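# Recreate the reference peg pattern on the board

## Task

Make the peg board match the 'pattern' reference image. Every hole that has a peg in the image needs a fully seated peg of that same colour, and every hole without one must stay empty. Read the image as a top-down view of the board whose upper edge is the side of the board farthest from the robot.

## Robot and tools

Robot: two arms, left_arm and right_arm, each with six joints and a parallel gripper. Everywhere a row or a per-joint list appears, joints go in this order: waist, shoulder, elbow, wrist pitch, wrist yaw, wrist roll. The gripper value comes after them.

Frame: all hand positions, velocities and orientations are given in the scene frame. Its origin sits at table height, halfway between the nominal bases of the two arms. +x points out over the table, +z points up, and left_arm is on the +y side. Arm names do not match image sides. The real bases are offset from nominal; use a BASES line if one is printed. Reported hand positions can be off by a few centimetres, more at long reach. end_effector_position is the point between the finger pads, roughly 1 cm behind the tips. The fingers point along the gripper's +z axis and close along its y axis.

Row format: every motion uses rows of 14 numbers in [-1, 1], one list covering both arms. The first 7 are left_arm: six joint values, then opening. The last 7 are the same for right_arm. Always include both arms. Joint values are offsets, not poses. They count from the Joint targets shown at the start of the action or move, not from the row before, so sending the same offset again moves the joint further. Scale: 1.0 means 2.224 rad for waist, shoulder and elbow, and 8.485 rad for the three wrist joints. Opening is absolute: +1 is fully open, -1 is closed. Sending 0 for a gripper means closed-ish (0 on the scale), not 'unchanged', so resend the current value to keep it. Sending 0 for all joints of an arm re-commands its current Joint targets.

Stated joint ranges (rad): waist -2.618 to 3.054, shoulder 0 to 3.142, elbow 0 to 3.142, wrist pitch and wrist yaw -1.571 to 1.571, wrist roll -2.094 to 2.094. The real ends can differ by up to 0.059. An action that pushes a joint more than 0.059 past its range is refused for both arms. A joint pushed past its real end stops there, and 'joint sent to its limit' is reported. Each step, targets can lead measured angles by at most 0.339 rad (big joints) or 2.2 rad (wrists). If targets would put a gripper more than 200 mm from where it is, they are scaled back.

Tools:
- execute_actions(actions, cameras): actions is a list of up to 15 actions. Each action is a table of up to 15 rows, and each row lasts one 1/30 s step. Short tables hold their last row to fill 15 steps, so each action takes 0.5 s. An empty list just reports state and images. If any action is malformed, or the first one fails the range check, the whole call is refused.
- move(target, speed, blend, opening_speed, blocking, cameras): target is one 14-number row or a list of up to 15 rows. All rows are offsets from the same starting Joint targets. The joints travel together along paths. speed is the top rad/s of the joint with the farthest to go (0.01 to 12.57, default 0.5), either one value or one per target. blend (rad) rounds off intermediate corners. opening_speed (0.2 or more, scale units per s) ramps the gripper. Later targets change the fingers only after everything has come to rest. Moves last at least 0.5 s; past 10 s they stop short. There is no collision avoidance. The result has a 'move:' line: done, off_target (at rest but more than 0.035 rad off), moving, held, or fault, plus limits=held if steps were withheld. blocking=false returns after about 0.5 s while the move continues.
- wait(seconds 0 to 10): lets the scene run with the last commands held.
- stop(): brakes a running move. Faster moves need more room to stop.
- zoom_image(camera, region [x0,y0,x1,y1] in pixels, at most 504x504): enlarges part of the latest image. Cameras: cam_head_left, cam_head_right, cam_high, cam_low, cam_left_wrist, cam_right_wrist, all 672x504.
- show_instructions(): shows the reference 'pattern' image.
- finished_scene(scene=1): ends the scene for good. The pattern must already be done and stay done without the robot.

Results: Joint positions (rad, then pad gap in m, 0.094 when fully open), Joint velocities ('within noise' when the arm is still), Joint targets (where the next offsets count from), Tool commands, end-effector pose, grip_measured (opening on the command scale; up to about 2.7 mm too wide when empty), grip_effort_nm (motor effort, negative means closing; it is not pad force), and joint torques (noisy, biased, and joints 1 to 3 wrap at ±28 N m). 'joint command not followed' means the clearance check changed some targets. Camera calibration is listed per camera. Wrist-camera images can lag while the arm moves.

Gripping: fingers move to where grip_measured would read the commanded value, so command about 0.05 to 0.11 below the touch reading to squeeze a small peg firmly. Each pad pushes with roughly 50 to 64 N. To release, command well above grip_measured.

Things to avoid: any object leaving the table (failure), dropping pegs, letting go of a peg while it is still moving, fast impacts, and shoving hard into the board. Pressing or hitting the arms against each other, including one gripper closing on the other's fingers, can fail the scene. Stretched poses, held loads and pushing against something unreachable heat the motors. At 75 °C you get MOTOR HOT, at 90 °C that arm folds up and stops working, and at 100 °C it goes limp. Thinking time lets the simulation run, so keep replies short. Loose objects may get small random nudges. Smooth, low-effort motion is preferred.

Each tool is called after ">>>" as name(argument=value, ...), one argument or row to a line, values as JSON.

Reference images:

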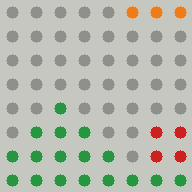

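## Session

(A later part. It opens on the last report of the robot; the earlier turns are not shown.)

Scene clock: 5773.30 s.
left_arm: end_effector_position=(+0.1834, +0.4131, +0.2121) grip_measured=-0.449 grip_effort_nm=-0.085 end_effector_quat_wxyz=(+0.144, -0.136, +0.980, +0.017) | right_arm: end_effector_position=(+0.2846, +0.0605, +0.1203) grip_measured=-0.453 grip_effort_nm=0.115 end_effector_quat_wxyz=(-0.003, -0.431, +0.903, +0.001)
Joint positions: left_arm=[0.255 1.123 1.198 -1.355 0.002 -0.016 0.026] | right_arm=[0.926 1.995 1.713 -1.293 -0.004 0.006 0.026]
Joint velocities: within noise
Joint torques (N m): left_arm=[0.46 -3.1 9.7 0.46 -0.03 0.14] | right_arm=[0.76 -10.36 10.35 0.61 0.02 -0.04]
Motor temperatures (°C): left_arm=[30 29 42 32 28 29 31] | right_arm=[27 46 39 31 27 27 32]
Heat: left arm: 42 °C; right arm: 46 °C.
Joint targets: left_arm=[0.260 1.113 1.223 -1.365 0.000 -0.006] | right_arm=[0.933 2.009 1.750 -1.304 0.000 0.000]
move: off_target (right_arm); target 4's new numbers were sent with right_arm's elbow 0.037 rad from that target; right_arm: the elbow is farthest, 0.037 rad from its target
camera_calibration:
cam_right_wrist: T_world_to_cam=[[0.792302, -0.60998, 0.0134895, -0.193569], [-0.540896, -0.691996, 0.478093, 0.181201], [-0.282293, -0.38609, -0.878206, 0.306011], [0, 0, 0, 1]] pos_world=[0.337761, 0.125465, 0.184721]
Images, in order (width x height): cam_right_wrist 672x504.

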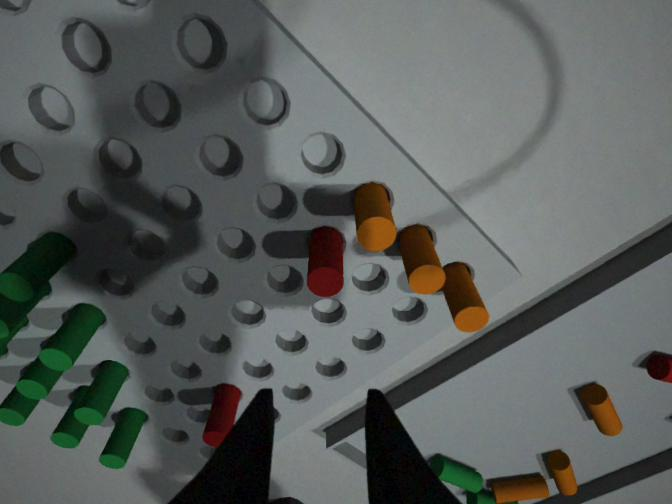

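>>> move(
  target=[
    [0,0,0,0,0,0,-0.45,-0.0067,0,0,0,0,0,-0.45],
    [0,0,0,0,0,0,-0.45,-0.0067,0.0187,-0.127,0.0361,0,0,-0.45],
    [0,0,0,0,0,0,-0.45,-0.0067,0.0187,-0.127,0.0361,0,0,-0.85],
    [0,0,0,0,0,0,-0.45,-0.0067,0,0,0,0,0,-0.85],
  ],
  speed=0.3,
  opening_speed=0.5,
  cameras=["cam_right_wrist"],
)

Scene clock: 5819.33 s.
left_arm: end_effector_position=(+0.1834, +0.4131, +0.2121) grip_measured=-0.449 grip_effort_nm=-0.100 end_effector_quat_wxyz=(+0.144, -0.136, +0.980, +0.017) | right_arm: end_effector_position=(+0.2847, +0.0605, +0.1054) grip_measured=-0.720 grip_effort_nm=-1.048 end_effector_quat_wxyz=(-0.020, -0.430, +0.902, -0.008)
Joint positions: left_arm=[0.255 1.123 1.198 -1.355 0.002 -0.016 0.026] | right_arm=[0.926 2.039 1.717 -1.292 -0.004 0.006 0.013]
Joint velocities: within noise
Joint torques (N m): left_arm=[0.38 -3.12 9.73 0.43 -0.03 0.11] | right_arm=[-0.69 -14.97 9.84 0.52 0.01 -0.05]
Motor temperatures (°C): left_arm=[30 29 42 32 28 29 31] | right_arm=[27 46 41 30 27 27 32]
Heat: left arm: 42 °C; right arm: 46 °C.
Joint targets: left_arm=[0.260 1.113 1.223 -1.365 0.000 -0.006] | right_arm=[0.918 2.009 1.750 -1.304 0.000 0.000]
move: done
camera_calibration:
cam_right_wrist: T_world_to_cam=[[0.792615, -0.609587, 0.012861, -0.193438], [-0.528678, -0.6766, 0.512554, 0.180415], [-0.303744, -0.413057, -0.858559, 0.298591], [0, 0, 0, 1]] pos_world=[0.339399, 0.127487, 0.166373]
Images, in order (width x height): cam_right_wrist 672x504.

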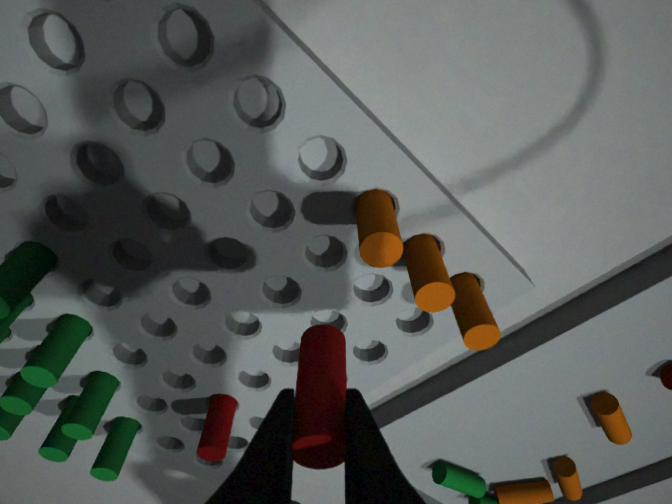

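>>> move(
  target=[
    [0,0,0,0,0,0,-0.45,0.0733,-0.2239,-0.3228,0.0218,0,0.2075,-0.85],
    [0,0,0,0,0,0,-0.45,0.0733,-0.2064,-0.3696,0.0387,0,0.2075,-0.85],
  ],
  speed=[0.8,0.2],
  cameras=["cam_right_wrist"],
)

>>> zoom_image(
  camera="cam_right_wrist",
  region=[220, 250, 440, 415],
)

Scene clock: 5846.43 s.
left_arm: end_effector_position=(+0.1834, +0.4131, +0.2121) grip_measured=-0.449 grip_effort_nm=-0.105 end_effector_quat_wxyz=(+0.144, -0.136, +0.980, +0.017) | right_arm: end_effector_position=(+0.1726, -0.0210, +0.0657) grip_measured=-0.720 grip_effort_nm=-1.048 end_effector_quat_wxyz=(-0.002, +0.347, +0.938, +0.002)
Joint positions: left_arm=[0.255 1.123 1.198 -1.355 0.002 -0.016 0.026] | right_arm=[1.074 1.54 0.942 -0.969 -0.004 1.753 0.013]
Joint velocities: within noise
Joint torques (N m): left_arm=[0.43 -3.15 9.7 0.47 -0.01 0.11] | right_arm=[0.76 -5.37 5 0.68 0.02 0.09]
Motor temperatures (°C): left_arm=[30 29 42 32 28 29 31] | right_arm=[27 49 43 30 27 27 33]
Heat: left arm: 42 °C; right arm: 49 °C.
Joint targets: left_arm=[0.260 1.113 1.223 -1.365 0.000 -0.006] | right_arm=[1.081 1.550 0.928 -0.975 0.000 1.761]
move: done
camera_calibration:
cam_right_wrist: T_world_to_cam=[[-0.631842, -0.774957, 0.0147332, 0.0884766], [-0.676051, 0.5603, 0.47856, 0.139949], [-0.379118, 0.292414, -0.877931, 0.225871], [0, 0, 0, 1]] pos_world=[0.236147, -0.0758953, 0.130022]
Images, in order (width x height): cam_right_wrist 672x504.

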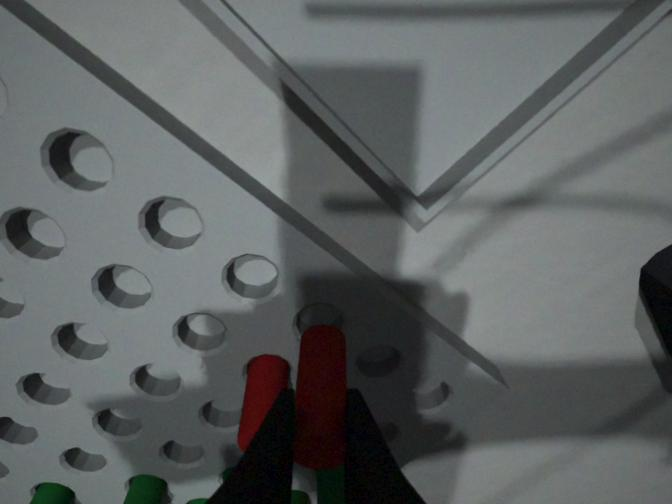

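Scaled by 2.291 from the camera's 672x504 image, which has a finer 960x720 frame.

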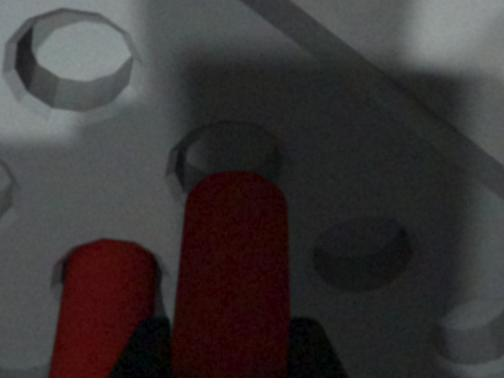

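>>> move(
  target=[0,0,0,0,0,0,-0.45,-0.0103,0.0058,-0.0058,0.0031,0,0,-0.85],
  speed=0.12,
  cameras=["cam_right_wrist"],
)

>>> zoom_image(
  camera="cam_right_wrist",
  region=[220, 250, 440, 415],
)

Scene clock: 5872.60 s.
left_arm: end_effector_position=(+0.1834, +0.4131, +0.2121) grip_measured=-0.449 grip_effort_nm=-0.100 end_effector_quat_wxyz=(+0.144, -0.136, +0.980, +0.017) | right_arm: end_effector_position=(+0.1748, -0.0207, +0.0600) grip_measured=-0.720 grip_effort_nm=-1.048 end_effector_quat_wxyz=(-0.001, +0.350, +0.937, +0.003)
Joint positions: left_arm=[0.255 1.123 1.198 -1.355 0.002 -0.016 0.026] | right_arm=[1.067 1.552 0.93 -0.943 -0.004 1.753 0.013]
Joint velocities: within noise
Joint torques (N m): left_arm=[0.42 -3.08 9.72 0.46 -0.02 0.11] | right_arm=[-0.73 -5.34 4.93 0.68 0.02 0.08]
Motor temperatures (°C): left_arm=[30 29 42 32 28 29 31] | right_arm=[27 45 40 30 27 27 33]
Heat: left arm: 42 °C; right arm: 45 °C.
Joint targets: left_arm=[0.260 1.113 1.223 -1.365 0.000 -0.006] | right_arm=[1.059 1.563 0.915 -0.949 0.000 1.761]
move: done
camera_calibration:
cam_right_wrist: T_world_to_cam=[[-0.637786, -0.770107, 0.0128232, 0.091457], [-0.672166, 0.564649, 0.47892, 0.14336], [-0.37606, 0.296829, -0.877765, 0.221193], [0, 0, 0, 1]] pos_world=[0.237874, -0.0761729, 0.124325]
Images, in order (width x height): cam_right_wrist 672x504.

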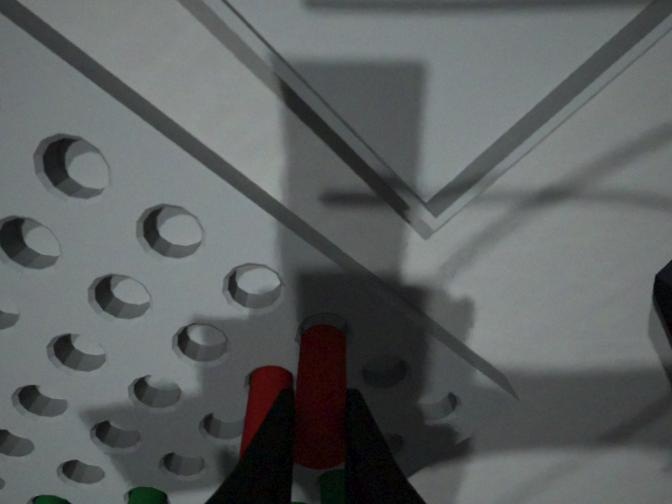

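Scaled by 2.291 from the camera's 672x504 image, which has a finer 960x720 frame.

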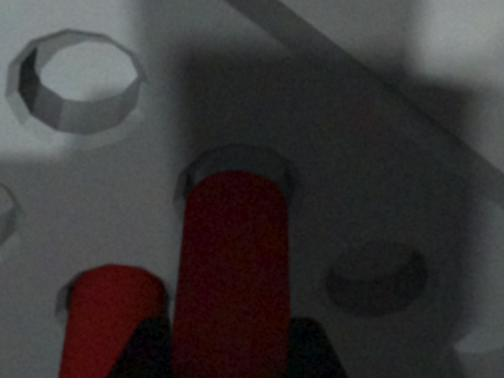

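>>> move(
  target=[
    [0,0,0,0,0,0,-0.45,0.0101,-0.015,0.035,-0.0095,0,0,-0.85],
    [0,0,0,0,0,0,-0.45,0.0101,0.0108,0.0103,-0.004,0,0,-0.85],
  ],
  speed=0.15,
  cameras=["cam_right_wrist"],
)

>>> zoom_image(
  camera="cam_right_wrist",
  region=[220, 250, 440, 415],
)

Scene clock: 5930.57 s.
left_arm: end_effector_position=(+0.1834, +0.4131, +0.2121) grip_measured=-0.449 grip_effort_nm=-0.095 end_effector_quat_wxyz=(+0.144, -0.136, +0.980, +0.017) | right_arm: end_effector_position=(+0.1721, -0.0221, +0.0596) grip_measured=-0.720 grip_effort_nm=-1.048 end_effector_quat_wxyz=(-0.005, +0.347, +0.938, -0.015)
Joint positions: left_arm=[0.255 1.123 1.198 -1.355 0.002 -0.016 0.026] | right_arm=[1.073 1.577 0.952 -0.976 -0.004 1.753 0.013]
Joint velocities: within noise
Joint torques (N m): left_arm=[0.39 -3.18 9.72 0.44 -0.04 0.11] | right_arm=[0.79 -5.6 4.88 0.59 0.02 0.09]
Motor temperatures (°C): left_arm=[30 29 42 32 28 29 31] | right_arm=[27 44 38 29 27 27 34]
Heat: left arm: 42 °C; right arm: 44 °C.
Joint targets: left_arm=[0.260 1.113 1.223 -1.365 0.000 -0.006] | right_arm=[1.081 1.587 0.938 -0.983 0.000 1.761]
move: done
camera_calibration:
cam_right_wrist: T_world_to_cam=[[-0.632175, -0.773322, 0.0482491, 0.0855043], [-0.667262, 0.575011, 0.473417, 0.142241], [-0.393848, 0.267088, -0.879516, 0.222778], [0, 0, 0, 1]] pos_world=[0.236706, -0.075169, 0.124472]
Images, in order (width x height): cam_right_wrist 672x504.

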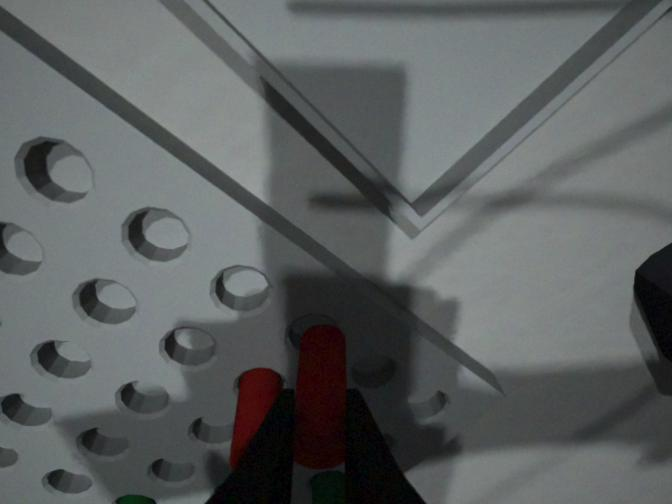

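Scaled by 2.291 from the camera's 672x504 image, which has a finer 960x720 frame.

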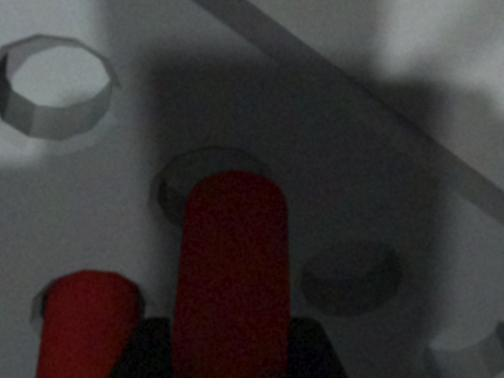

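>>> move(
  target=[
    [0,0,0,0,0,0,-0.45,-0.0123,-0.015,0.03,-0.003,0,0,-0.85],
    [0,0,0,0,0,0,-0.45,-0.0123,0.0047,0.0034,0.0003,0,-0.001,-0.85],
  ],
  speed=0.15,
  cameras=["cam_right_wrist"],
)

>>> zoom_image(
  camera="cam_right_wrist",
  region=[220, 250, 440, 415],
)

Scene clock: 5963.57 s.
left_arm: end_effector_position=(+0.1834, +0.4131, +0.2121) grip_measured=-0.449 grip_effort_nm=-0.095 end_effector_quat_wxyz=(+0.144, -0.136, +0.980, +0.017) | right_arm: end_effector_position=(+0.1758, -0.0216, +0.0591) grip_measured=-0.720 grip_effort_nm=-1.048 end_effector_quat_wxyz=(-0.005, +0.353, +0.936, -0.015)
Joint positions: left_arm=[0.255 1.123 1.198 -1.355 0.002 -0.016 0.026] | right_arm=[1.061 1.587 0.959 -0.974 -0.004 1.753 0.013]
Joint velocities: within noise
Joint torques (N m): left_arm=[0.38 -3.15 9.61 0.42 -0.02 0.1] | right_arm=[-0.7 -5.65 4.85 0.59 0.01 0.01]
Motor temperatures (°C): left_arm=[30 29 42 32 28 29 31] | right_arm=[27 45 38 29 27 27 34]
Heat: left arm: 42 °C; right arm: 45 °C.
Joint targets: left_arm=[0.260 1.113 1.223 -1.365 0.000 -0.006] | right_arm=[1.054 1.597 0.945 -0.980 0.000 1.752]
move: done
camera_calibration:
cam_right_wrist: T_world_to_cam=[[-0.641328, -0.765753, 0.0481773, 0.090081], [-0.660402, 0.58288, 0.473413, 0.143723], [-0.390599, 0.271796, -0.879522, 0.223135], [0, 0, 0, 1]] pos_world=[0.239843, -0.0754406, 0.123872]
Images, in order (width x height): cam_right_wrist 672x504.

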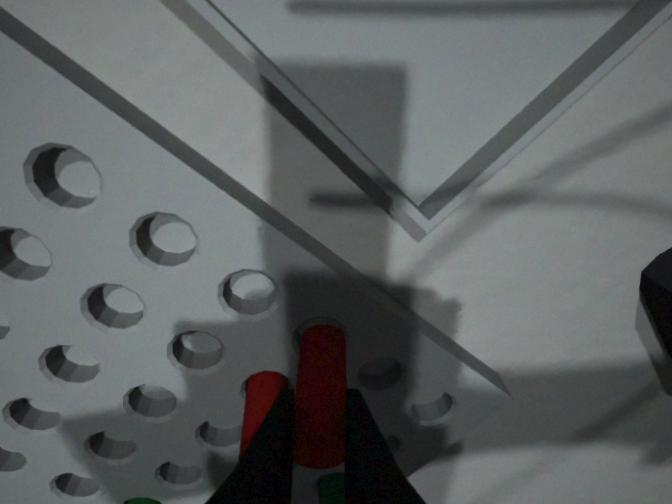

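Scaled by 2.291 from the camera's 672x504 image, which has a finer 960x720 frame.

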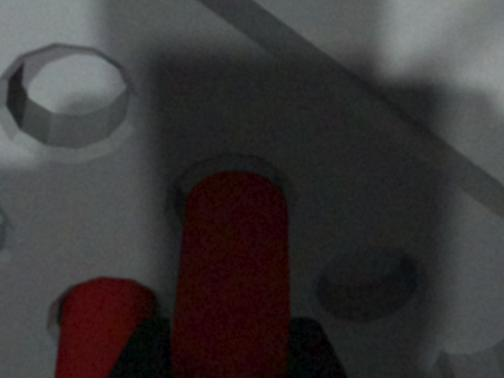

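>>> move(
  target=[0,0,0,0,0,0,-0.45,0,0.0033,-0.0056,0.0018,0,0,-0.85],
  speed=0.1,
  cameras=["cam_right_wrist"],
)

>>> zoom_image(
  camera="cam_right_wrist",
  region=[220, 250, 440, 415],
)

Scene clock: 5972.97 s.
left_arm: end_effector_position=(+0.1834, +0.4131, +0.2121) grip_measured=-0.449 grip_effort_nm=-0.085 end_effector_quat_wxyz=(+0.144, -0.136, +0.980, +0.017) | right_arm: end_effector_position=(+0.1753, -0.0225, +0.0549) grip_measured=-0.720 grip_effort_nm=-1.043 end_effector_quat_wxyz=(-0.005, +0.353, +0.936, -0.017)
Joint positions: left_arm=[0.255 1.123 1.198 -1.355 0.002 -0.016 0.026] | right_arm=[1.061 1.593 0.948 -0.96 -0.004 1.753 0.013]
Joint velocities: within noise
Joint torques (N m): left_arm=[0.36 -3.04 9.85 0.45 0 0.11] | right_arm=[-0.7 -5.61 4.75 0.62 0.02 0.01]
Motor temperatures (°C): left_arm=[30 29 42 32 28 29 31] | right_arm=[27 45 38 29 27 27 34]
Heat: left arm: 42 °C; right arm: 45 °C.
Joint targets: left_arm=[0.260 1.113 1.223 -1.365 0.000 -0.006] | right_arm=[1.054 1.605 0.933 -0.965 0.000 1.752]
move: done
camera_calibration:
cam_right_wrist: T_world_to_cam=[[-0.641193, -0.765594, 0.0523311, 0.0889575], [-0.659415, 0.584577, 0.472697, 0.145791], [-0.392485, 0.268582, -0.87967, 0.219783], [0, 0, 0, 1]] pos_world=[0.239437, -0.0761503, 0.119766]
Images, in order (width x height): cam_right_wrist 672x504.

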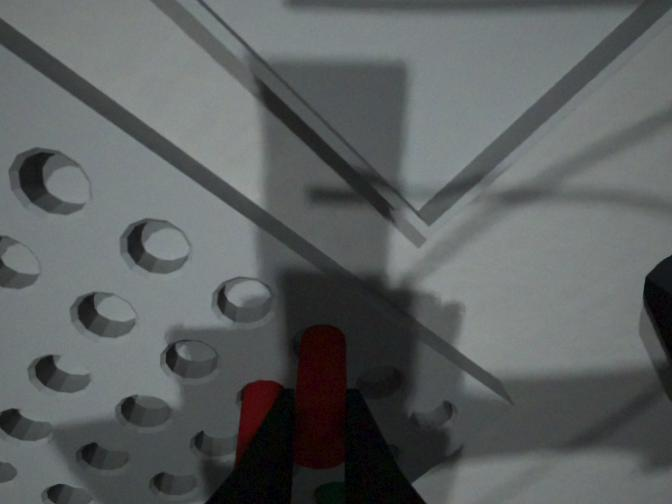

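Scaled by 2.291 from the camera's 672x504 image, which has a finer 960x720 frame.

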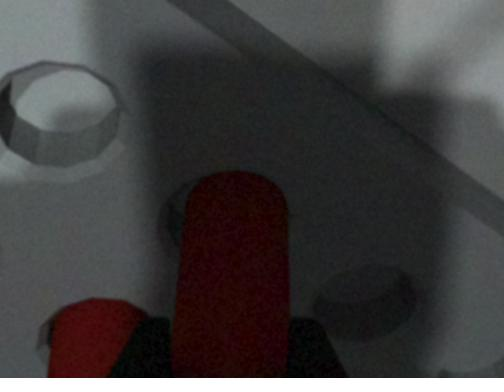

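>>> move(
  target=[
    [0,0,0,0,0,0,-0.45,0,-0.02,0.025,-0.004,0,0,-0.85],
    [0,0,0,0,0,0,-0.45,0,0,0,0.0008,0,0,-0.85],
  ],
  speed=0.12,
  cameras=["cam_right_wrist"],
)

>>> zoom_image(
  camera="cam_right_wrist",
  region=[220, 250, 440, 415],
)

Scene clock: 5983.00 s.
left_arm: end_effector_position=(+0.1834, +0.4131, +0.2121) grip_measured=-0.449 grip_effort_nm=-0.090 end_effector_quat_wxyz=(+0.144, -0.136, +0.980, +0.017) | right_arm: end_effector_position=(+0.1769, -0.0198, +0.0559) grip_measured=-0.720 grip_effort_nm=-1.043 end_effector_quat_wxyz=(-0.004, +0.353, +0.936, -0.011)
Joint positions: left_arm=[0.255 1.123 1.198 -1.355 0.002 -0.016 0.026] | right_arm=[1.061 1.593 0.953 -0.954 -0.004 1.753 0.013]
Joint velocities: within noise
Joint torques (N m): left_arm=[0.38 -3.02 9.81 0.42 0 0.08] | right_arm=[-0.69 -5.64 4.33 0.64 0.01 0.01]
Motor temperatures (°C): left_arm=[30 29 42 32 28 29 31] | right_arm=[27 45 38 29 27 27 34]
Heat: left arm: 42 °C; right arm: 45 °C.
Joint targets: left_arm=[0.260 1.113 1.223 -1.365 0.000 -0.006] | right_arm=[1.054 1.605 0.933 -0.958 0.000 1.752]
move: done
camera_calibration:
cam_right_wrist: T_world_to_cam=[[-0.64146, -0.766036, 0.0414504, 0.09266], [-0.66209, 0.580092, 0.47448, 0.145013], [-0.387514, 0.276916, -0.87929, 0.219869], [0, 0, 0, 1]] pos_world=[0.240652, -0.0740254, 0.120682]
Images, in order (width x height): cam_right_wrist 672x504.

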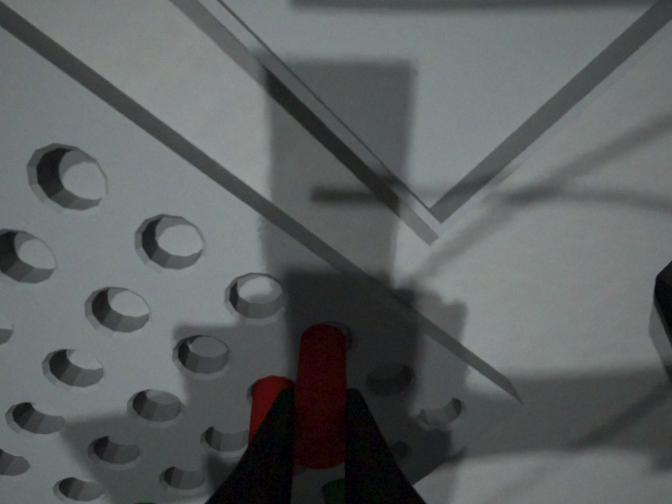

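Scaled by 2.291 from the camera's 672x504 image, which has a finer 960x720 frame.

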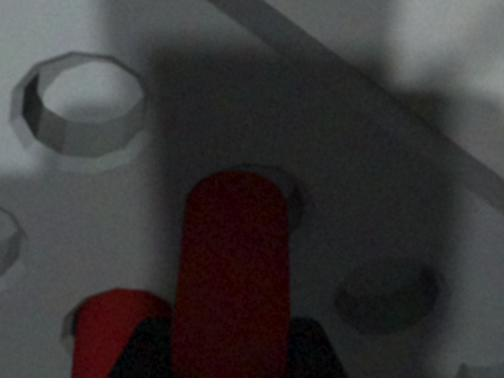

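>>> move(
  target=[
    [0,0,0,0,0,0,-0.45,0,-0.02,0.025,-0.004,0,0,-0.85],
    [0,0,0,0,0,0,-0.45,0,0,0,-0.0004,0,0,-0.85],
  ],
  speed=0.12,
  cameras=["cam_right_wrist"],
)

>>> zoom_image(
  camera="cam_right_wrist",
  region=[220, 250, 440, 415],
)

Scene clock: 5990.77 s.
left_arm: end_effector_position=(+0.1834, +0.4131, +0.2121) grip_measured=-0.449 grip_effort_nm=-0.090 end_effector_quat_wxyz=(+0.144, -0.136, +0.980, +0.017) | right_arm: end_effector_position=(+0.1767, -0.0201, +0.0559) grip_measured=-0.720 grip_effort_nm=-1.043 end_effector_quat_wxyz=(-0.004, +0.353, +0.936, -0.012)
Joint positions: left_arm=[0.255 1.123 1.198 -1.355 0.002 -0.016 0.026] | right_arm=[1.061 1.593 0.953 -0.956 -0.004 1.753 0.013]
Joint velocities: within noise
Joint torques (N m): left_arm=[0.54 -3.03 9.68 0.45 -0.02 0.12] | right_arm=[-0.69 -5.64 4.36 0.62 0.02 0.01]
Motor temperatures (°C): left_arm=[30 29 42 32 28 29 31] | right_arm=[27 45 38 29 27 27 34]
Heat: left arm: 42 °C; right arm: 45 °C.
Joint targets: left_arm=[0.260 1.113 1.223 -1.365 0.000 -0.006] | right_arm=[1.054 1.605 0.933 -0.962 0.000 1.752]
move: done
camera_calibration:
cam_right_wrist: T_world_to_cam=[[-0.641437, -0.765974, 0.0429264, 0.09226], [-0.661712, 0.580705, 0.474256, 0.145047], [-0.388195, 0.2758, -0.87934, 0.219971], [0, 0, 0, 1]] pos_world=[0.24055, -0.0742287, 0.12068]
Images, in order (width x height): cam_right_wrist 672x504.

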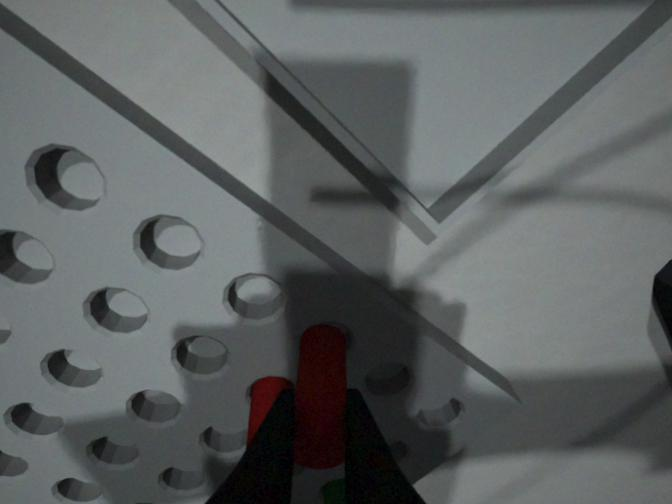

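Scaled by 2.291 from the camera's 672x504 image, which has a finer 960x720 frame.

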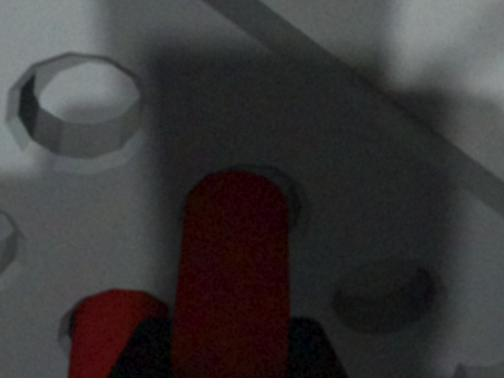

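Right edge ~303; need ~−6 more.

>>> move(
  target=[
    [0,0,0,0,0,0,-0.45,0,-0.02,0.025,-0.004,0,0,-0.85],
    [0,0,0,0,0,0,-0.45,0,0,0,-0.0003,0,0,-0.85],
    [0,0,0,0,0,0,-0.45,0,0.002,-0.004,0.0003,0,0,-0.85],
  ],
  speed=0.12,
  cameras=["cam_right_wrist"],
)

>>> zoom_image(
  camera="cam_right_wrist",
  region=[220, 250, 440, 415],
)

Scene clock: 5997.50 s.
left_arm: end_effector_position=(+0.1834, +0.4131, +0.2121) grip_measured=-0.449 grip_effort_nm=-0.085 end_effector_quat_wxyz=(+0.144, -0.136, +0.980, +0.017) | right_arm: end_effector_position=(+0.1747, -0.0216, +0.0534) grip_measured=-0.720 grip_effort_nm=-1.048 end_effector_quat_wxyz=(-0.007, +0.353, +0.936, -0.014)
Joint positions: left_arm=[0.255 1.123 1.198 -1.355 0.002 -0.016 0.026] | right_arm=[1.061 1.593 0.942 -0.95 -0.009 1.753 0.013]
Joint velocities: within noise
Joint torques (N m): left_arm=[0.39 -3.1 9.78 0.44 -0.03 0.11] | right_arm=[-0.69 -5.18 4.49 0.56 0.07 0.01]
Motor temperatures (°C): left_arm=[30 29 42 32 28 29 31] | right_arm=[27 45 38 29 27 27 34]
Heat: left arm: 42 °C; right arm: 45 °C.
Joint targets: left_arm=[0.260 1.113 1.223 -1.365 0.000 -0.006] | right_arm=[1.054 1.609 0.924 -0.959 0.000 1.752]
move: done
camera_calibration:
cam_right_wrist: T_world_to_cam=[[-0.641209, -0.765822, 0.0486666, 0.0896107], [-0.658243, 0.581516, 0.478075, 0.144961], [-0.394421, 0.274512, -0.87697, 0.218429], [0, 0, 0, 1]] pos_world=[0.239031, -0.0756324, 0.117892]
Images, in order (width x height): cam_right_wrist 672x504.

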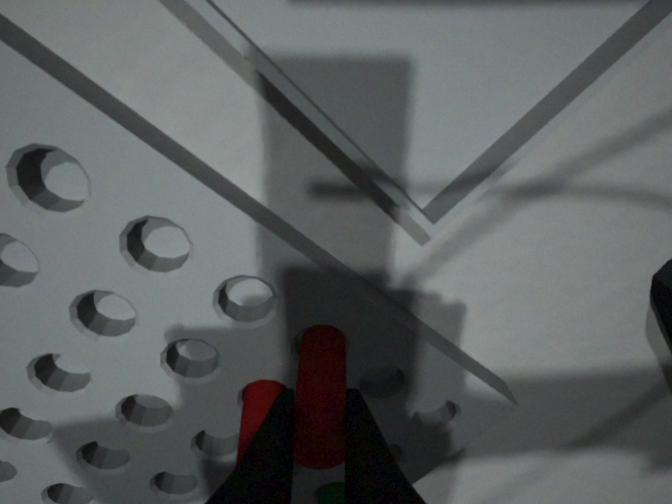

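Scaled by 2.291 from the camera's 672x504 image, which has a finer 960x720 frame.

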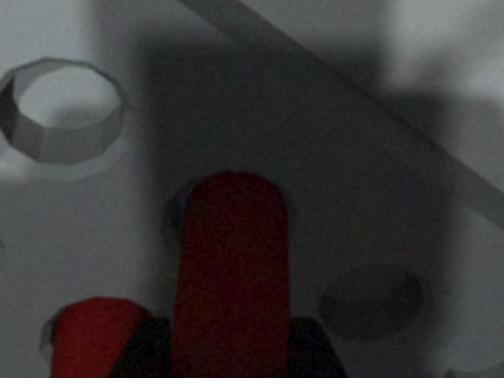

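>>> move(
  target=[
    [0,0,0,0,0,0,-0.45,0.01,-0.02,0.03,-0.004,0,0,-0.85],
    [0,0,0,0,0,0,-0.45,0.0011,-0.01,0.015,-0.002,0,0,-0.85],
    [0,0,0,0,0,0,-0.45,0.0011,0,0,0.0002,0,0,-0.85],
  ],
  speed=0.12,
  cameras=["cam_right_wrist"],
)

>>> zoom_image(
  camera="cam_right_wrist",
  region=[220, 250, 440, 415],
)

Scene clock: 6010.27 s.
left_arm: end_effector_position=(+0.1834, +0.4131, +0.2121) grip_measured=-0.449 grip_effort_nm=-0.090 end_effector_quat_wxyz=(+0.144, -0.136, +0.980, +0.017) | right_arm: end_effector_position=(+0.1743, -0.0212, +0.0531) grip_measured=-0.720 grip_effort_nm=-1.048 end_effector_quat_wxyz=(-0.007, +0.352, +0.936, -0.014)
Joint positions: left_arm=[0.255 1.123 1.198 -1.355 0.002 -0.016 0.026] | right_arm=[1.063 1.593 0.941 -0.948 -0.01 1.753 0.013]
Joint velocities: within noise
Joint torques (N m): left_arm=[0.43 -3.11 9.78 0.45 -0.05 0.12] | right_arm=[-0.65 -5.2 4.59 0.56 0.07 0.01]
Motor temperatures (°C): left_arm=[30 29 42 32 28 29 31] | right_arm=[27 45 38 29 27 27 34]
Heat: left arm: 42 °C; right arm: 45 °C.
Joint targets: left_arm=[0.260 1.113 1.223 -1.365 0.000 -0.006] | right_arm=[1.056 1.609 0.924 -0.957 0.000 1.752]
move: done
camera_calibration:
cam_right_wrist: T_world_to_cam=[[-0.63975, -0.767084, 0.0479856, 0.0894521], [-0.659371, 0.579853, 0.478539, 0.14475], [-0.394904, 0.274505, -0.876754, 0.217912], [0, 0, 0, 1]] pos_world=[0.238726, -0.0751347, 0.117494]
Images, in order (width x height): cam_right_wrist 672x504.

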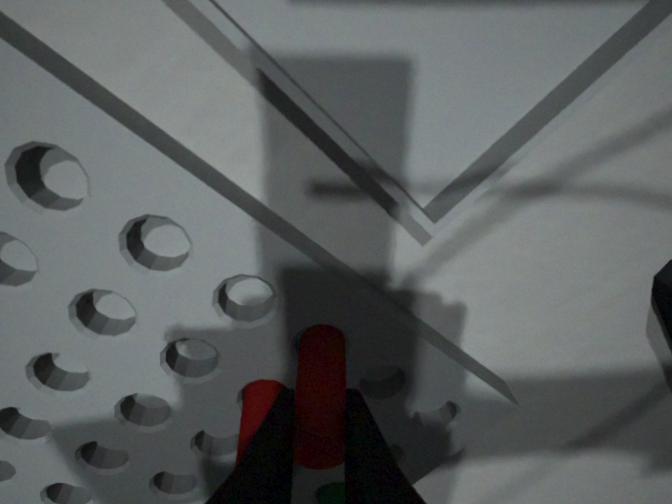

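Scaled by 2.291 from the camera's 672x504 image, which has a finer 960x720 frame.

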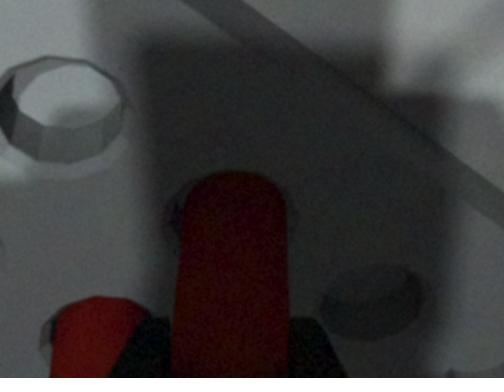

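>>> move(
  target=[
    [0,0,0,0,0,0,-0.45,0,-0.02,0.03,-0.004,0,0,-0.85],
    [0,0,0,0,0,0,-0.45,0.0078,-0.01,0.015,-0.002,0,0,-0.85],
    [0,0,0,0,0,0,-0.45,0.0078,-0.0015,0.002,0.0002,0,0,-0.85],
  ],
  speed=0.12,
  cameras=["cam_right_wrist"],
)

>>> zoom_image(
  camera="cam_right_wrist",
  region=[220, 250, 440, 415],
)

Scene clock: 6023.93 s.
left_arm: end_effector_position=(+0.1834, +0.4131, +0.2121) grip_measured=-0.449 grip_effort_nm=-0.095 end_effector_quat_wxyz=(+0.144, -0.136, +0.980, +0.017) | right_arm: end_effector_position=(+0.1738, -0.0205, +0.0536) grip_measured=-0.720 grip_effort_nm=-1.048 end_effector_quat_wxyz=(-0.007, +0.350, +0.936, -0.013)
Joint positions: left_arm=[0.255 1.123 1.198 -1.355 0.002 -0.016 0.026] | right_arm=[1.067 1.593 0.943 -0.949 -0.01 1.753 0.013]
Joint velocities: within noise
Joint torques (N m): left_arm=[0.36 -3.29 9.77 0.41 -0.02 0.08] | right_arm=[0.7 -5.55 4.79 0.59 0.07 0.01]
Motor temperatures (°C): left_arm=[30 29 42 32 28 29 31] | right_arm=[27 45 38 29 27 27 34]
Heat: left arm: 42 °C; right arm: 45 °C.
Joint targets: left_arm=[0.260 1.113 1.223 -1.365 0.000 -0.006] | right_arm=[1.074 1.606 0.928 -0.956 0.000 1.752]
move: done
camera_calibration:
cam_right_wrist: T_world_to_cam=[[-0.637154, -0.769261, 0.0476725, 0.0891072], [-0.661413, 0.577486, 0.478584, 0.144028], [-0.395686, 0.273401, -0.876746, 0.218048], [0, 0, 0, 1]] pos_world=[0.238316, -0.074242, 0.117995]
Images, in order (width x height): cam_right_wrist 672x504.

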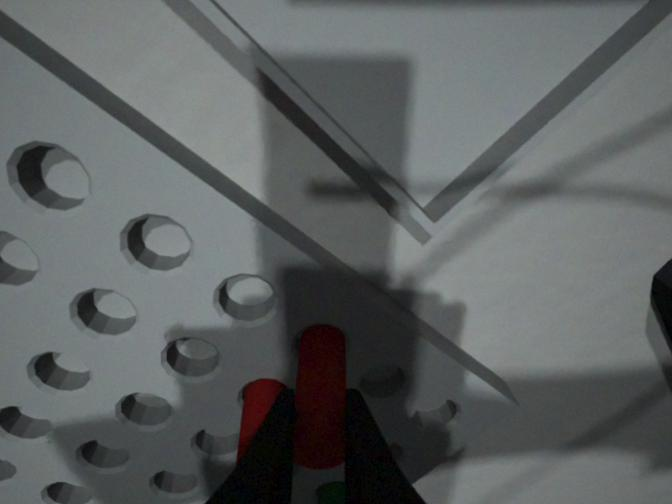

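Scaled by 2.291 from the camera's 672x504 image, which has a finer 960x720 frame.

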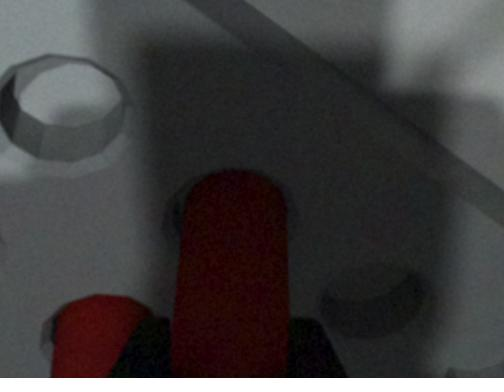

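>>> move(
  target=[0,0,0,0,0,0,-0.45,0,0.0045,-0.0075,0.0026,0,0,-0.85],
  speed=0.05,
  cameras=["cam_right_wrist"],
)

>>> zoom_image(
  camera="cam_right_wrist",
  region=[220, 250, 440, 415],
)

Scene clock: 6032.20 s.
left_arm: end_effector_position=(+0.1834, +0.4131, +0.2121) grip_measured=-0.449 grip_effort_nm=-0.085 end_effector_quat_wxyz=(+0.144, -0.136, +0.980, +0.017) | right_arm: end_effector_position=(+0.1738, -0.0204, +0.0477) grip_measured=-0.720 grip_effort_nm=-1.048 end_effector_quat_wxyz=(-0.007, +0.350, +0.936, -0.013)
Joint positions: left_arm=[0.255 1.123 1.198 -1.355 0.002 -0.016 0.026] | right_arm=[1.067 1.603 0.928 -0.924 -0.01 1.753 0.013]
Joint velocities: within noise
Joint torques (N m): left_arm=[0.44 -3.25 9.74 0.43 0.01 0.11] | right_arm=[0.7 -5.59 4.62 0.56 0.07 0]
Motor temperatures (°C): left_arm=[30 29 42 32 28 29 31] | right_arm=[27 44 38 29 27 27 34]
Heat: left arm: 42 °C; right arm: 44 °C.
Joint targets: left_arm=[0.260 1.113 1.223 -1.365 0.000 -0.006] | right_arm=[1.074 1.616 0.912 -0.933 0.000 1.752]
move: done
camera_calibration:
cam_right_wrist: T_world_to_cam=[[-0.63715, -0.76929, 0.0472521, 0.0895103], [-0.661538, 0.577305, 0.47863, 0.146805], [-0.395484, 0.2737, -0.876744, 0.212822], [0, 0, 0, 1]] pos_world=[0.238316, -0.0741412, 0.112095]
Images, in order (width x height): cam_right_wrist 672x504.

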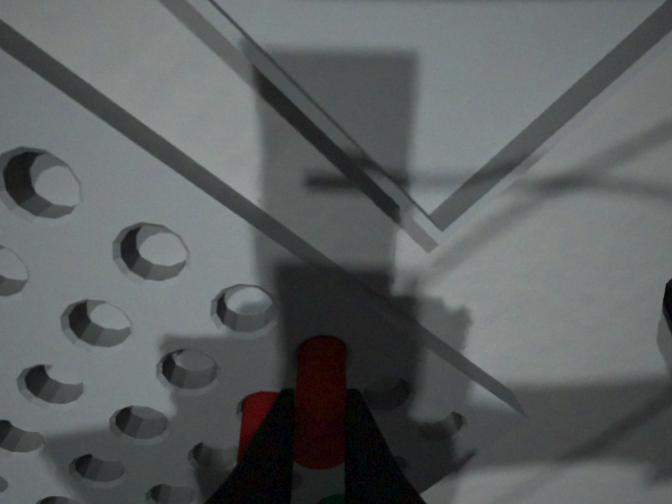

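Scaled by 2.291 from the camera's 672x504 image, which has a finer 960x720 frame.

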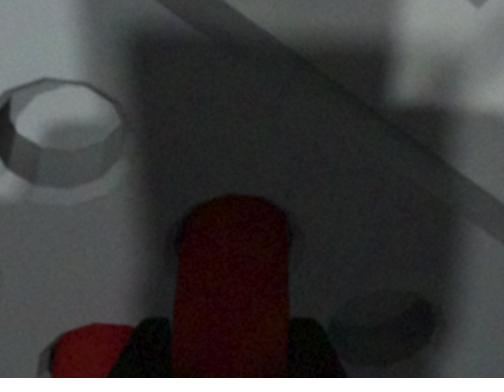

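>>> move(
  target=[
    [0,0,0,0,0,0,-0.45,0,0.001,-0.004,0.0014,0,0,-0.85],
    [0,0,0,0,0,0,-0.45,0,0.001,-0.004,0.0014,0,0,-0.5],
    [0,0,0,0,0,0,-0.45,0,-0.03,0.0616,-0.0223,0,0,-0.5],
    [0,0,0,0,0,0,-0.45,-0.1165,-0.0067,0.3584,-0.0542,0,-0.1209,-0.37],
  ],
  speed=[0.1,0.1,0.2,0.8],
  opening_speed=0.5,
  cameras=["cam_right_wrist"],
)

Scene clock: 6047.53 s.
left_arm: end_effector_position=(+0.1834, +0.4131, +0.2121) grip_measured=-0.449 grip_effort_nm=-0.090 end_effector_quat_wxyz=(+0.144, -0.136, +0.980, +0.017) | right_arm: end_effector_position=(+0.2800, +0.0001, +0.2443) grip_measured=-0.372 grip_effort_nm=0.120 end_effector_quat_wxyz=(+0.095, -0.028, +0.990, +0.098)
Joint positions: left_arm=[0.255 1.123 1.198 -1.355 0.002 -0.016 0.026] | right_arm=[0.82 1.59 1.677 -1.384 -0.01 0.734 0.029]
Joint velocities: within noise
Joint torques (N m): left_arm=[0.44 -3.03 9.87 0.44 -0.05 0.11] | right_arm=[-0.47 -6.35 9.98 1.14 0.07 -0.06]
Motor temperatures (°C): left_arm=[30 29 42 32 28 29 31] | right_arm=[27 44 39 29 27 27 34]
Heat: left arm: 42 °C; right arm: 44 °C.
Joint targets: left_arm=[0.260 1.113 1.223 -1.365 0.000 -0.006] | right_arm=[0.815 1.601 1.709 -1.393 0.000 0.726]
move: done
camera_calibration:
cam_right_wrist: T_world_to_cam=[[0.0954206, -0.981456, -0.166249, 0.010709], [-0.948609, -0.140277, 0.283662, 0.239263], [-0.301722, 0.130638, -0.944403, 0.4118], [0, 0, 0, 1]] pos_world=[0.350194, -0.00972348, 0.322816]
Images, in order (width x height): cam_right_wrist 672x504.

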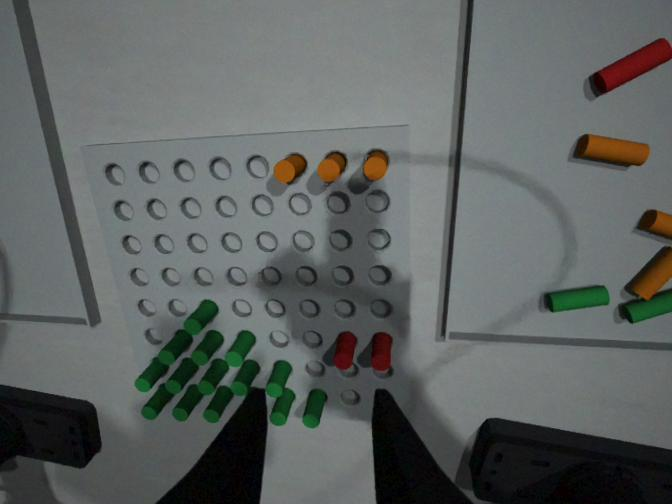

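>>> move(
  target=[
    [0,0,0,0,0,0,-0.45,-0.2698,0.1487,-0.0373,0.0151,0.004,0.0608,-0.37],
    [0,0,0,0,0,0,-0.45,-0.2698,0.1731,-0.1353,0.046,0,0.0608,-0.37],
  ],
  speed=[0.8,0.4],
  cameras=["cam_right_wrist"],
)

Scene clock: 6080.30 s.
left_arm: end_effector_position=(+0.1834, +0.4131, +0.2121) grip_measured=-0.449 grip_effort_nm=-0.081 end_effector_quat_wxyz=(+0.144, -0.136, +0.980, +0.017) | right_arm: end_effector_position=(+0.4096, -0.1711, +0.0547) grip_measured=-0.372 grip_effort_nm=0.110 end_effector_quat_wxyz=(+0.005, +0.504, +0.864, +0.004)
Joint positions: left_arm=[0.255 1.123 1.198 -1.355 0.002 -0.016 0.026] | right_arm=[0.208 1.975 1.42 -1.003 0.001 1.235 0.029]
Joint velocities: within noise
Joint torques (N m): left_arm=[0.34 -3 9.88 0.44 -0.02 0.11] | right_arm=[0.66 -10.19 5.31 0.75 -0.03 0.09]
Motor temperatures (°C): left_arm=[30 29 42 32 28 29 31] | right_arm=[27 44 43 30 27 27 33]
Heat: left arm: 42 °C; right arm: 44 °C.
Joint targets: left_arm=[0.260 1.113 1.223 -1.365 0.000 -0.006] | right_arm=[0.214 1.986 1.408 -1.003 0.001 1.243]
move: done
camera_calibration:
cam_right_wrist: T_world_to_cam=[[-0.85834, -0.513041, 0.00642319, 0.2601], [-0.450221, 0.759126, 0.470137, 0.331596], [-0.246075, 0.400645, -0.88257, 0.314263], [0, 0, 0, 1]] pos_world=[0.449878, -0.24419, 0.119793]
Images, in order (width x height): cam_right_wrist 672x504.

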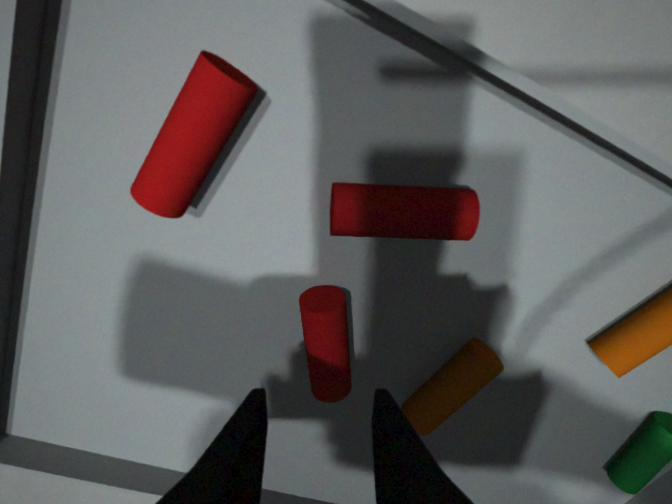

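>>> move(
  target=[0,0,0,0,0,0,-0.45,-0.0045,0.0108,-0.0022,0.0034,0,-0.0094,-0.37],
  speed=0.2,
  cameras=["cam_right_wrist"],
)

Scene clock: 6100.23 s.
left_arm: end_effector_position=(+0.1834, +0.4131, +0.2121) grip_measured=-0.449 grip_effort_nm=-0.085 end_effector_quat_wxyz=(+0.144, -0.136, +0.980, +0.017) | right_arm: end_effector_position=(+0.4148, -0.1701, +0.0481) grip_measured=-0.372 grip_effort_nm=0.115 end_effector_quat_wxyz=(+0.009, +0.475, +0.880, +0.006)
Joint positions: left_arm=[0.255 1.123 1.198 -1.355 0.002 -0.016 0.026] | right_arm=[0.208 1.994 1.42 -0.975 0.001 1.168 0.029]
Joint velocities: within noise
Joint torques (N m): left_arm=[0.42 -3.04 9.89 0.41 -0.04 0.09] | right_arm=[-0.31 -9.95 4.83 0.76 -0.02 -0.03]
Motor temperatures (°C): left_arm=[30 29 42 32 28 29 31] | right_arm=[27 47 40 29 27 27 32]
Heat: left arm: 42 °C; right arm: 47 °C.
Joint targets: left_arm=[0.260 1.113 1.223 -1.365 0.000 -0.006] | right_arm=[0.204 2.010 1.403 -0.974 0.000 1.162]
move: done
camera_calibration:
cam_right_wrist: T_world_to_cam=[[-0.822443, -0.568844, -0.00171319, 0.241176], [-0.503822, 0.727029, 0.466468, 0.353156], [-0.264102, 0.384507, -0.884536, 0.314185], [0, 0, 0, 1]] pos_world=[0.459258, -0.240369, 0.113585]
Images, in order (width x height): cam_right_wrist 672x504.

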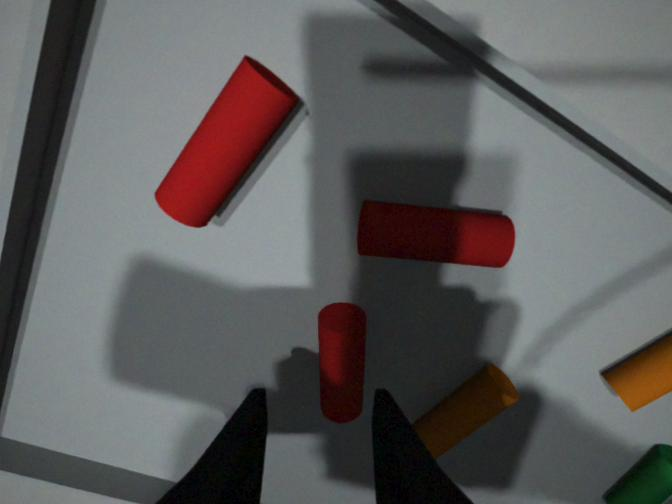

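>>> move(
  target=[
    [0,0,0,0,0,0,-0.45,-0.0076,0,0.004,-0.0005,0,-0.0017,-0.37],
    [0,0,0,0,0,0,-0.45,-0.0076,0.0225,-0.0191,0.011,0,-0.0017,-0.37],
  ],
  speed=0.2,
  cameras=["cam_right_wrist"],
)

Scene clock: 6109.97 s.
left_arm: end_effector_position=(+0.1834, +0.4131, +0.2121) grip_measured=-0.449 grip_effort_nm=-0.085 end_effector_quat_wxyz=(+0.144, -0.136, +0.980, +0.017) | right_arm: end_effector_position=(+0.4175, -0.1752, +0.0191) grip_measured=-0.372 grip_effort_nm=0.115 end_effector_quat_wxyz=(+0.006, +0.475, +0.880, +0.005)
Joint positions: left_arm=[0.255 1.123 1.198 -1.355 0.002 -0.016 0.026] | right_arm=[0.193 2.046 1.373 -0.882 0 1.154 0.029]
Joint velocities: within noise
Joint torques (N m): left_arm=[0.38 -3.18 9.74 0.41 -0.04 0.11] | right_arm=[-0.46 -10.36 4.96 0.77 -0.01 -0.03]
Motor temperatures (°C): left_arm=[30 29 42 32 28 29 31] | right_arm=[27 46 40 29 27 27 32]
Heat: left arm: 42 °C; right arm: 46 °C.
Joint targets: left_arm=[0.260 1.113 1.223 -1.365 0.000 -0.006] | right_arm=[0.187 2.060 1.361 -0.881 0.000 1.148]
move: done
camera_calibration:
cam_right_wrist: T_world_to_cam=[[-0.822643, -0.568552, 0.00276249, 0.240468], [-0.50105, 0.727253, 0.469096, 0.370538], [-0.268714, 0.384514, -0.883143, 0.293128], [0, 0, 0, 1]] pos_world=[0.462245, -0.245469, 0.084392]
Images, in order (width x height): cam_right_wrist 672x504.

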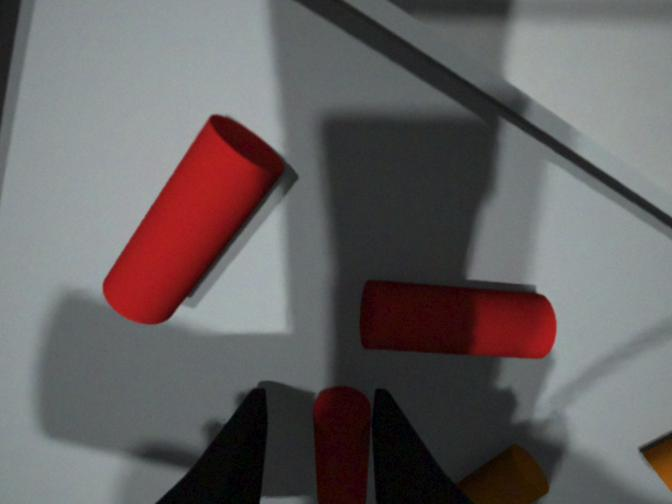

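>>> move(
  target=[
    [0,0,0,0,0,0,-0.45,0,-0.03,0.008,-0.0098,0,0,-0.37],
    [0,0,0,0,0,0,-0.45,0,-0.0027,-0.0117,0.0024,0,0,-0.37],
  ],
  speed=0.25,
  cameras=["cam_right_wrist"],
)

Scene clock: 6123.23 s.
left_arm: end_effector_position=(+0.1834, +0.4131, +0.2121) grip_measured=-0.449 grip_effort_nm=-0.095 end_effector_quat_wxyz=(+0.144, -0.136, +0.980, +0.017) | right_arm: end_effector_position=(+0.4107, -0.1763, +0.0155) grip_measured=-0.372 grip_effort_nm=0.110 end_effector_quat_wxyz=(-0.001, +0.475, +0.880, +0.000)
Joint positions: left_arm=[0.255 1.123 1.198 -1.355 0.002 -0.016 0.026] | right_arm=[0.193 2.043 1.353 -0.882 0 1.153 0.029]
Joint velocities: within noise
Joint torques (N m): left_arm=[0.4 -3.19 9.81 0.43 -0.03 0.15] | right_arm=[-0.47 -10.54 4.41 0.97 -0.02 -0.03]
Motor temperatures (°C): left_arm=[30 29 42 32 28 29 31] | right_arm=[27 46 39 29 27 27 32]
Heat: left arm: 42 °C; right arm: 46 °C.
Joint targets: left_arm=[0.260 1.113 1.223 -1.365 0.000 -0.006] | right_arm=[0.187 2.054 1.335 -0.860 0.000 1.148]
move: done
camera_calibration:
cam_right_wrist: T_world_to_cam=[[-0.822024, -0.569155, 0.0183864, 0.233635], [-0.49356, 0.728204, 0.475519, 0.36668], [-0.284033, 0.381814, -0.879513, 0.294213], [0, 0, 0, 1]] pos_world=[0.456598, -0.246377, 0.0801052]
Images, in order (width x height): cam_right_wrist 672x504.

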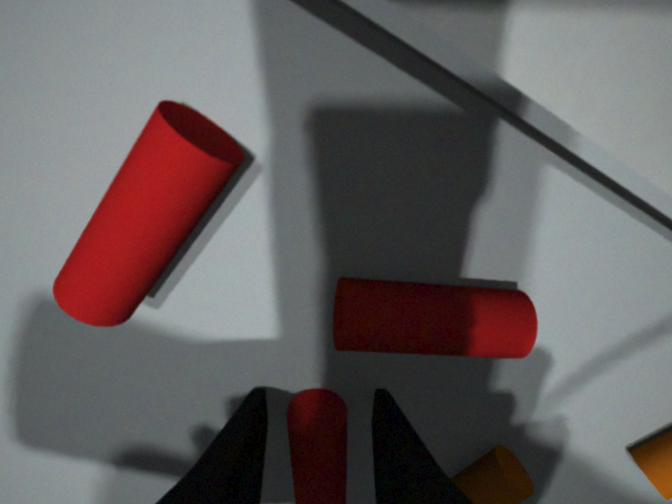

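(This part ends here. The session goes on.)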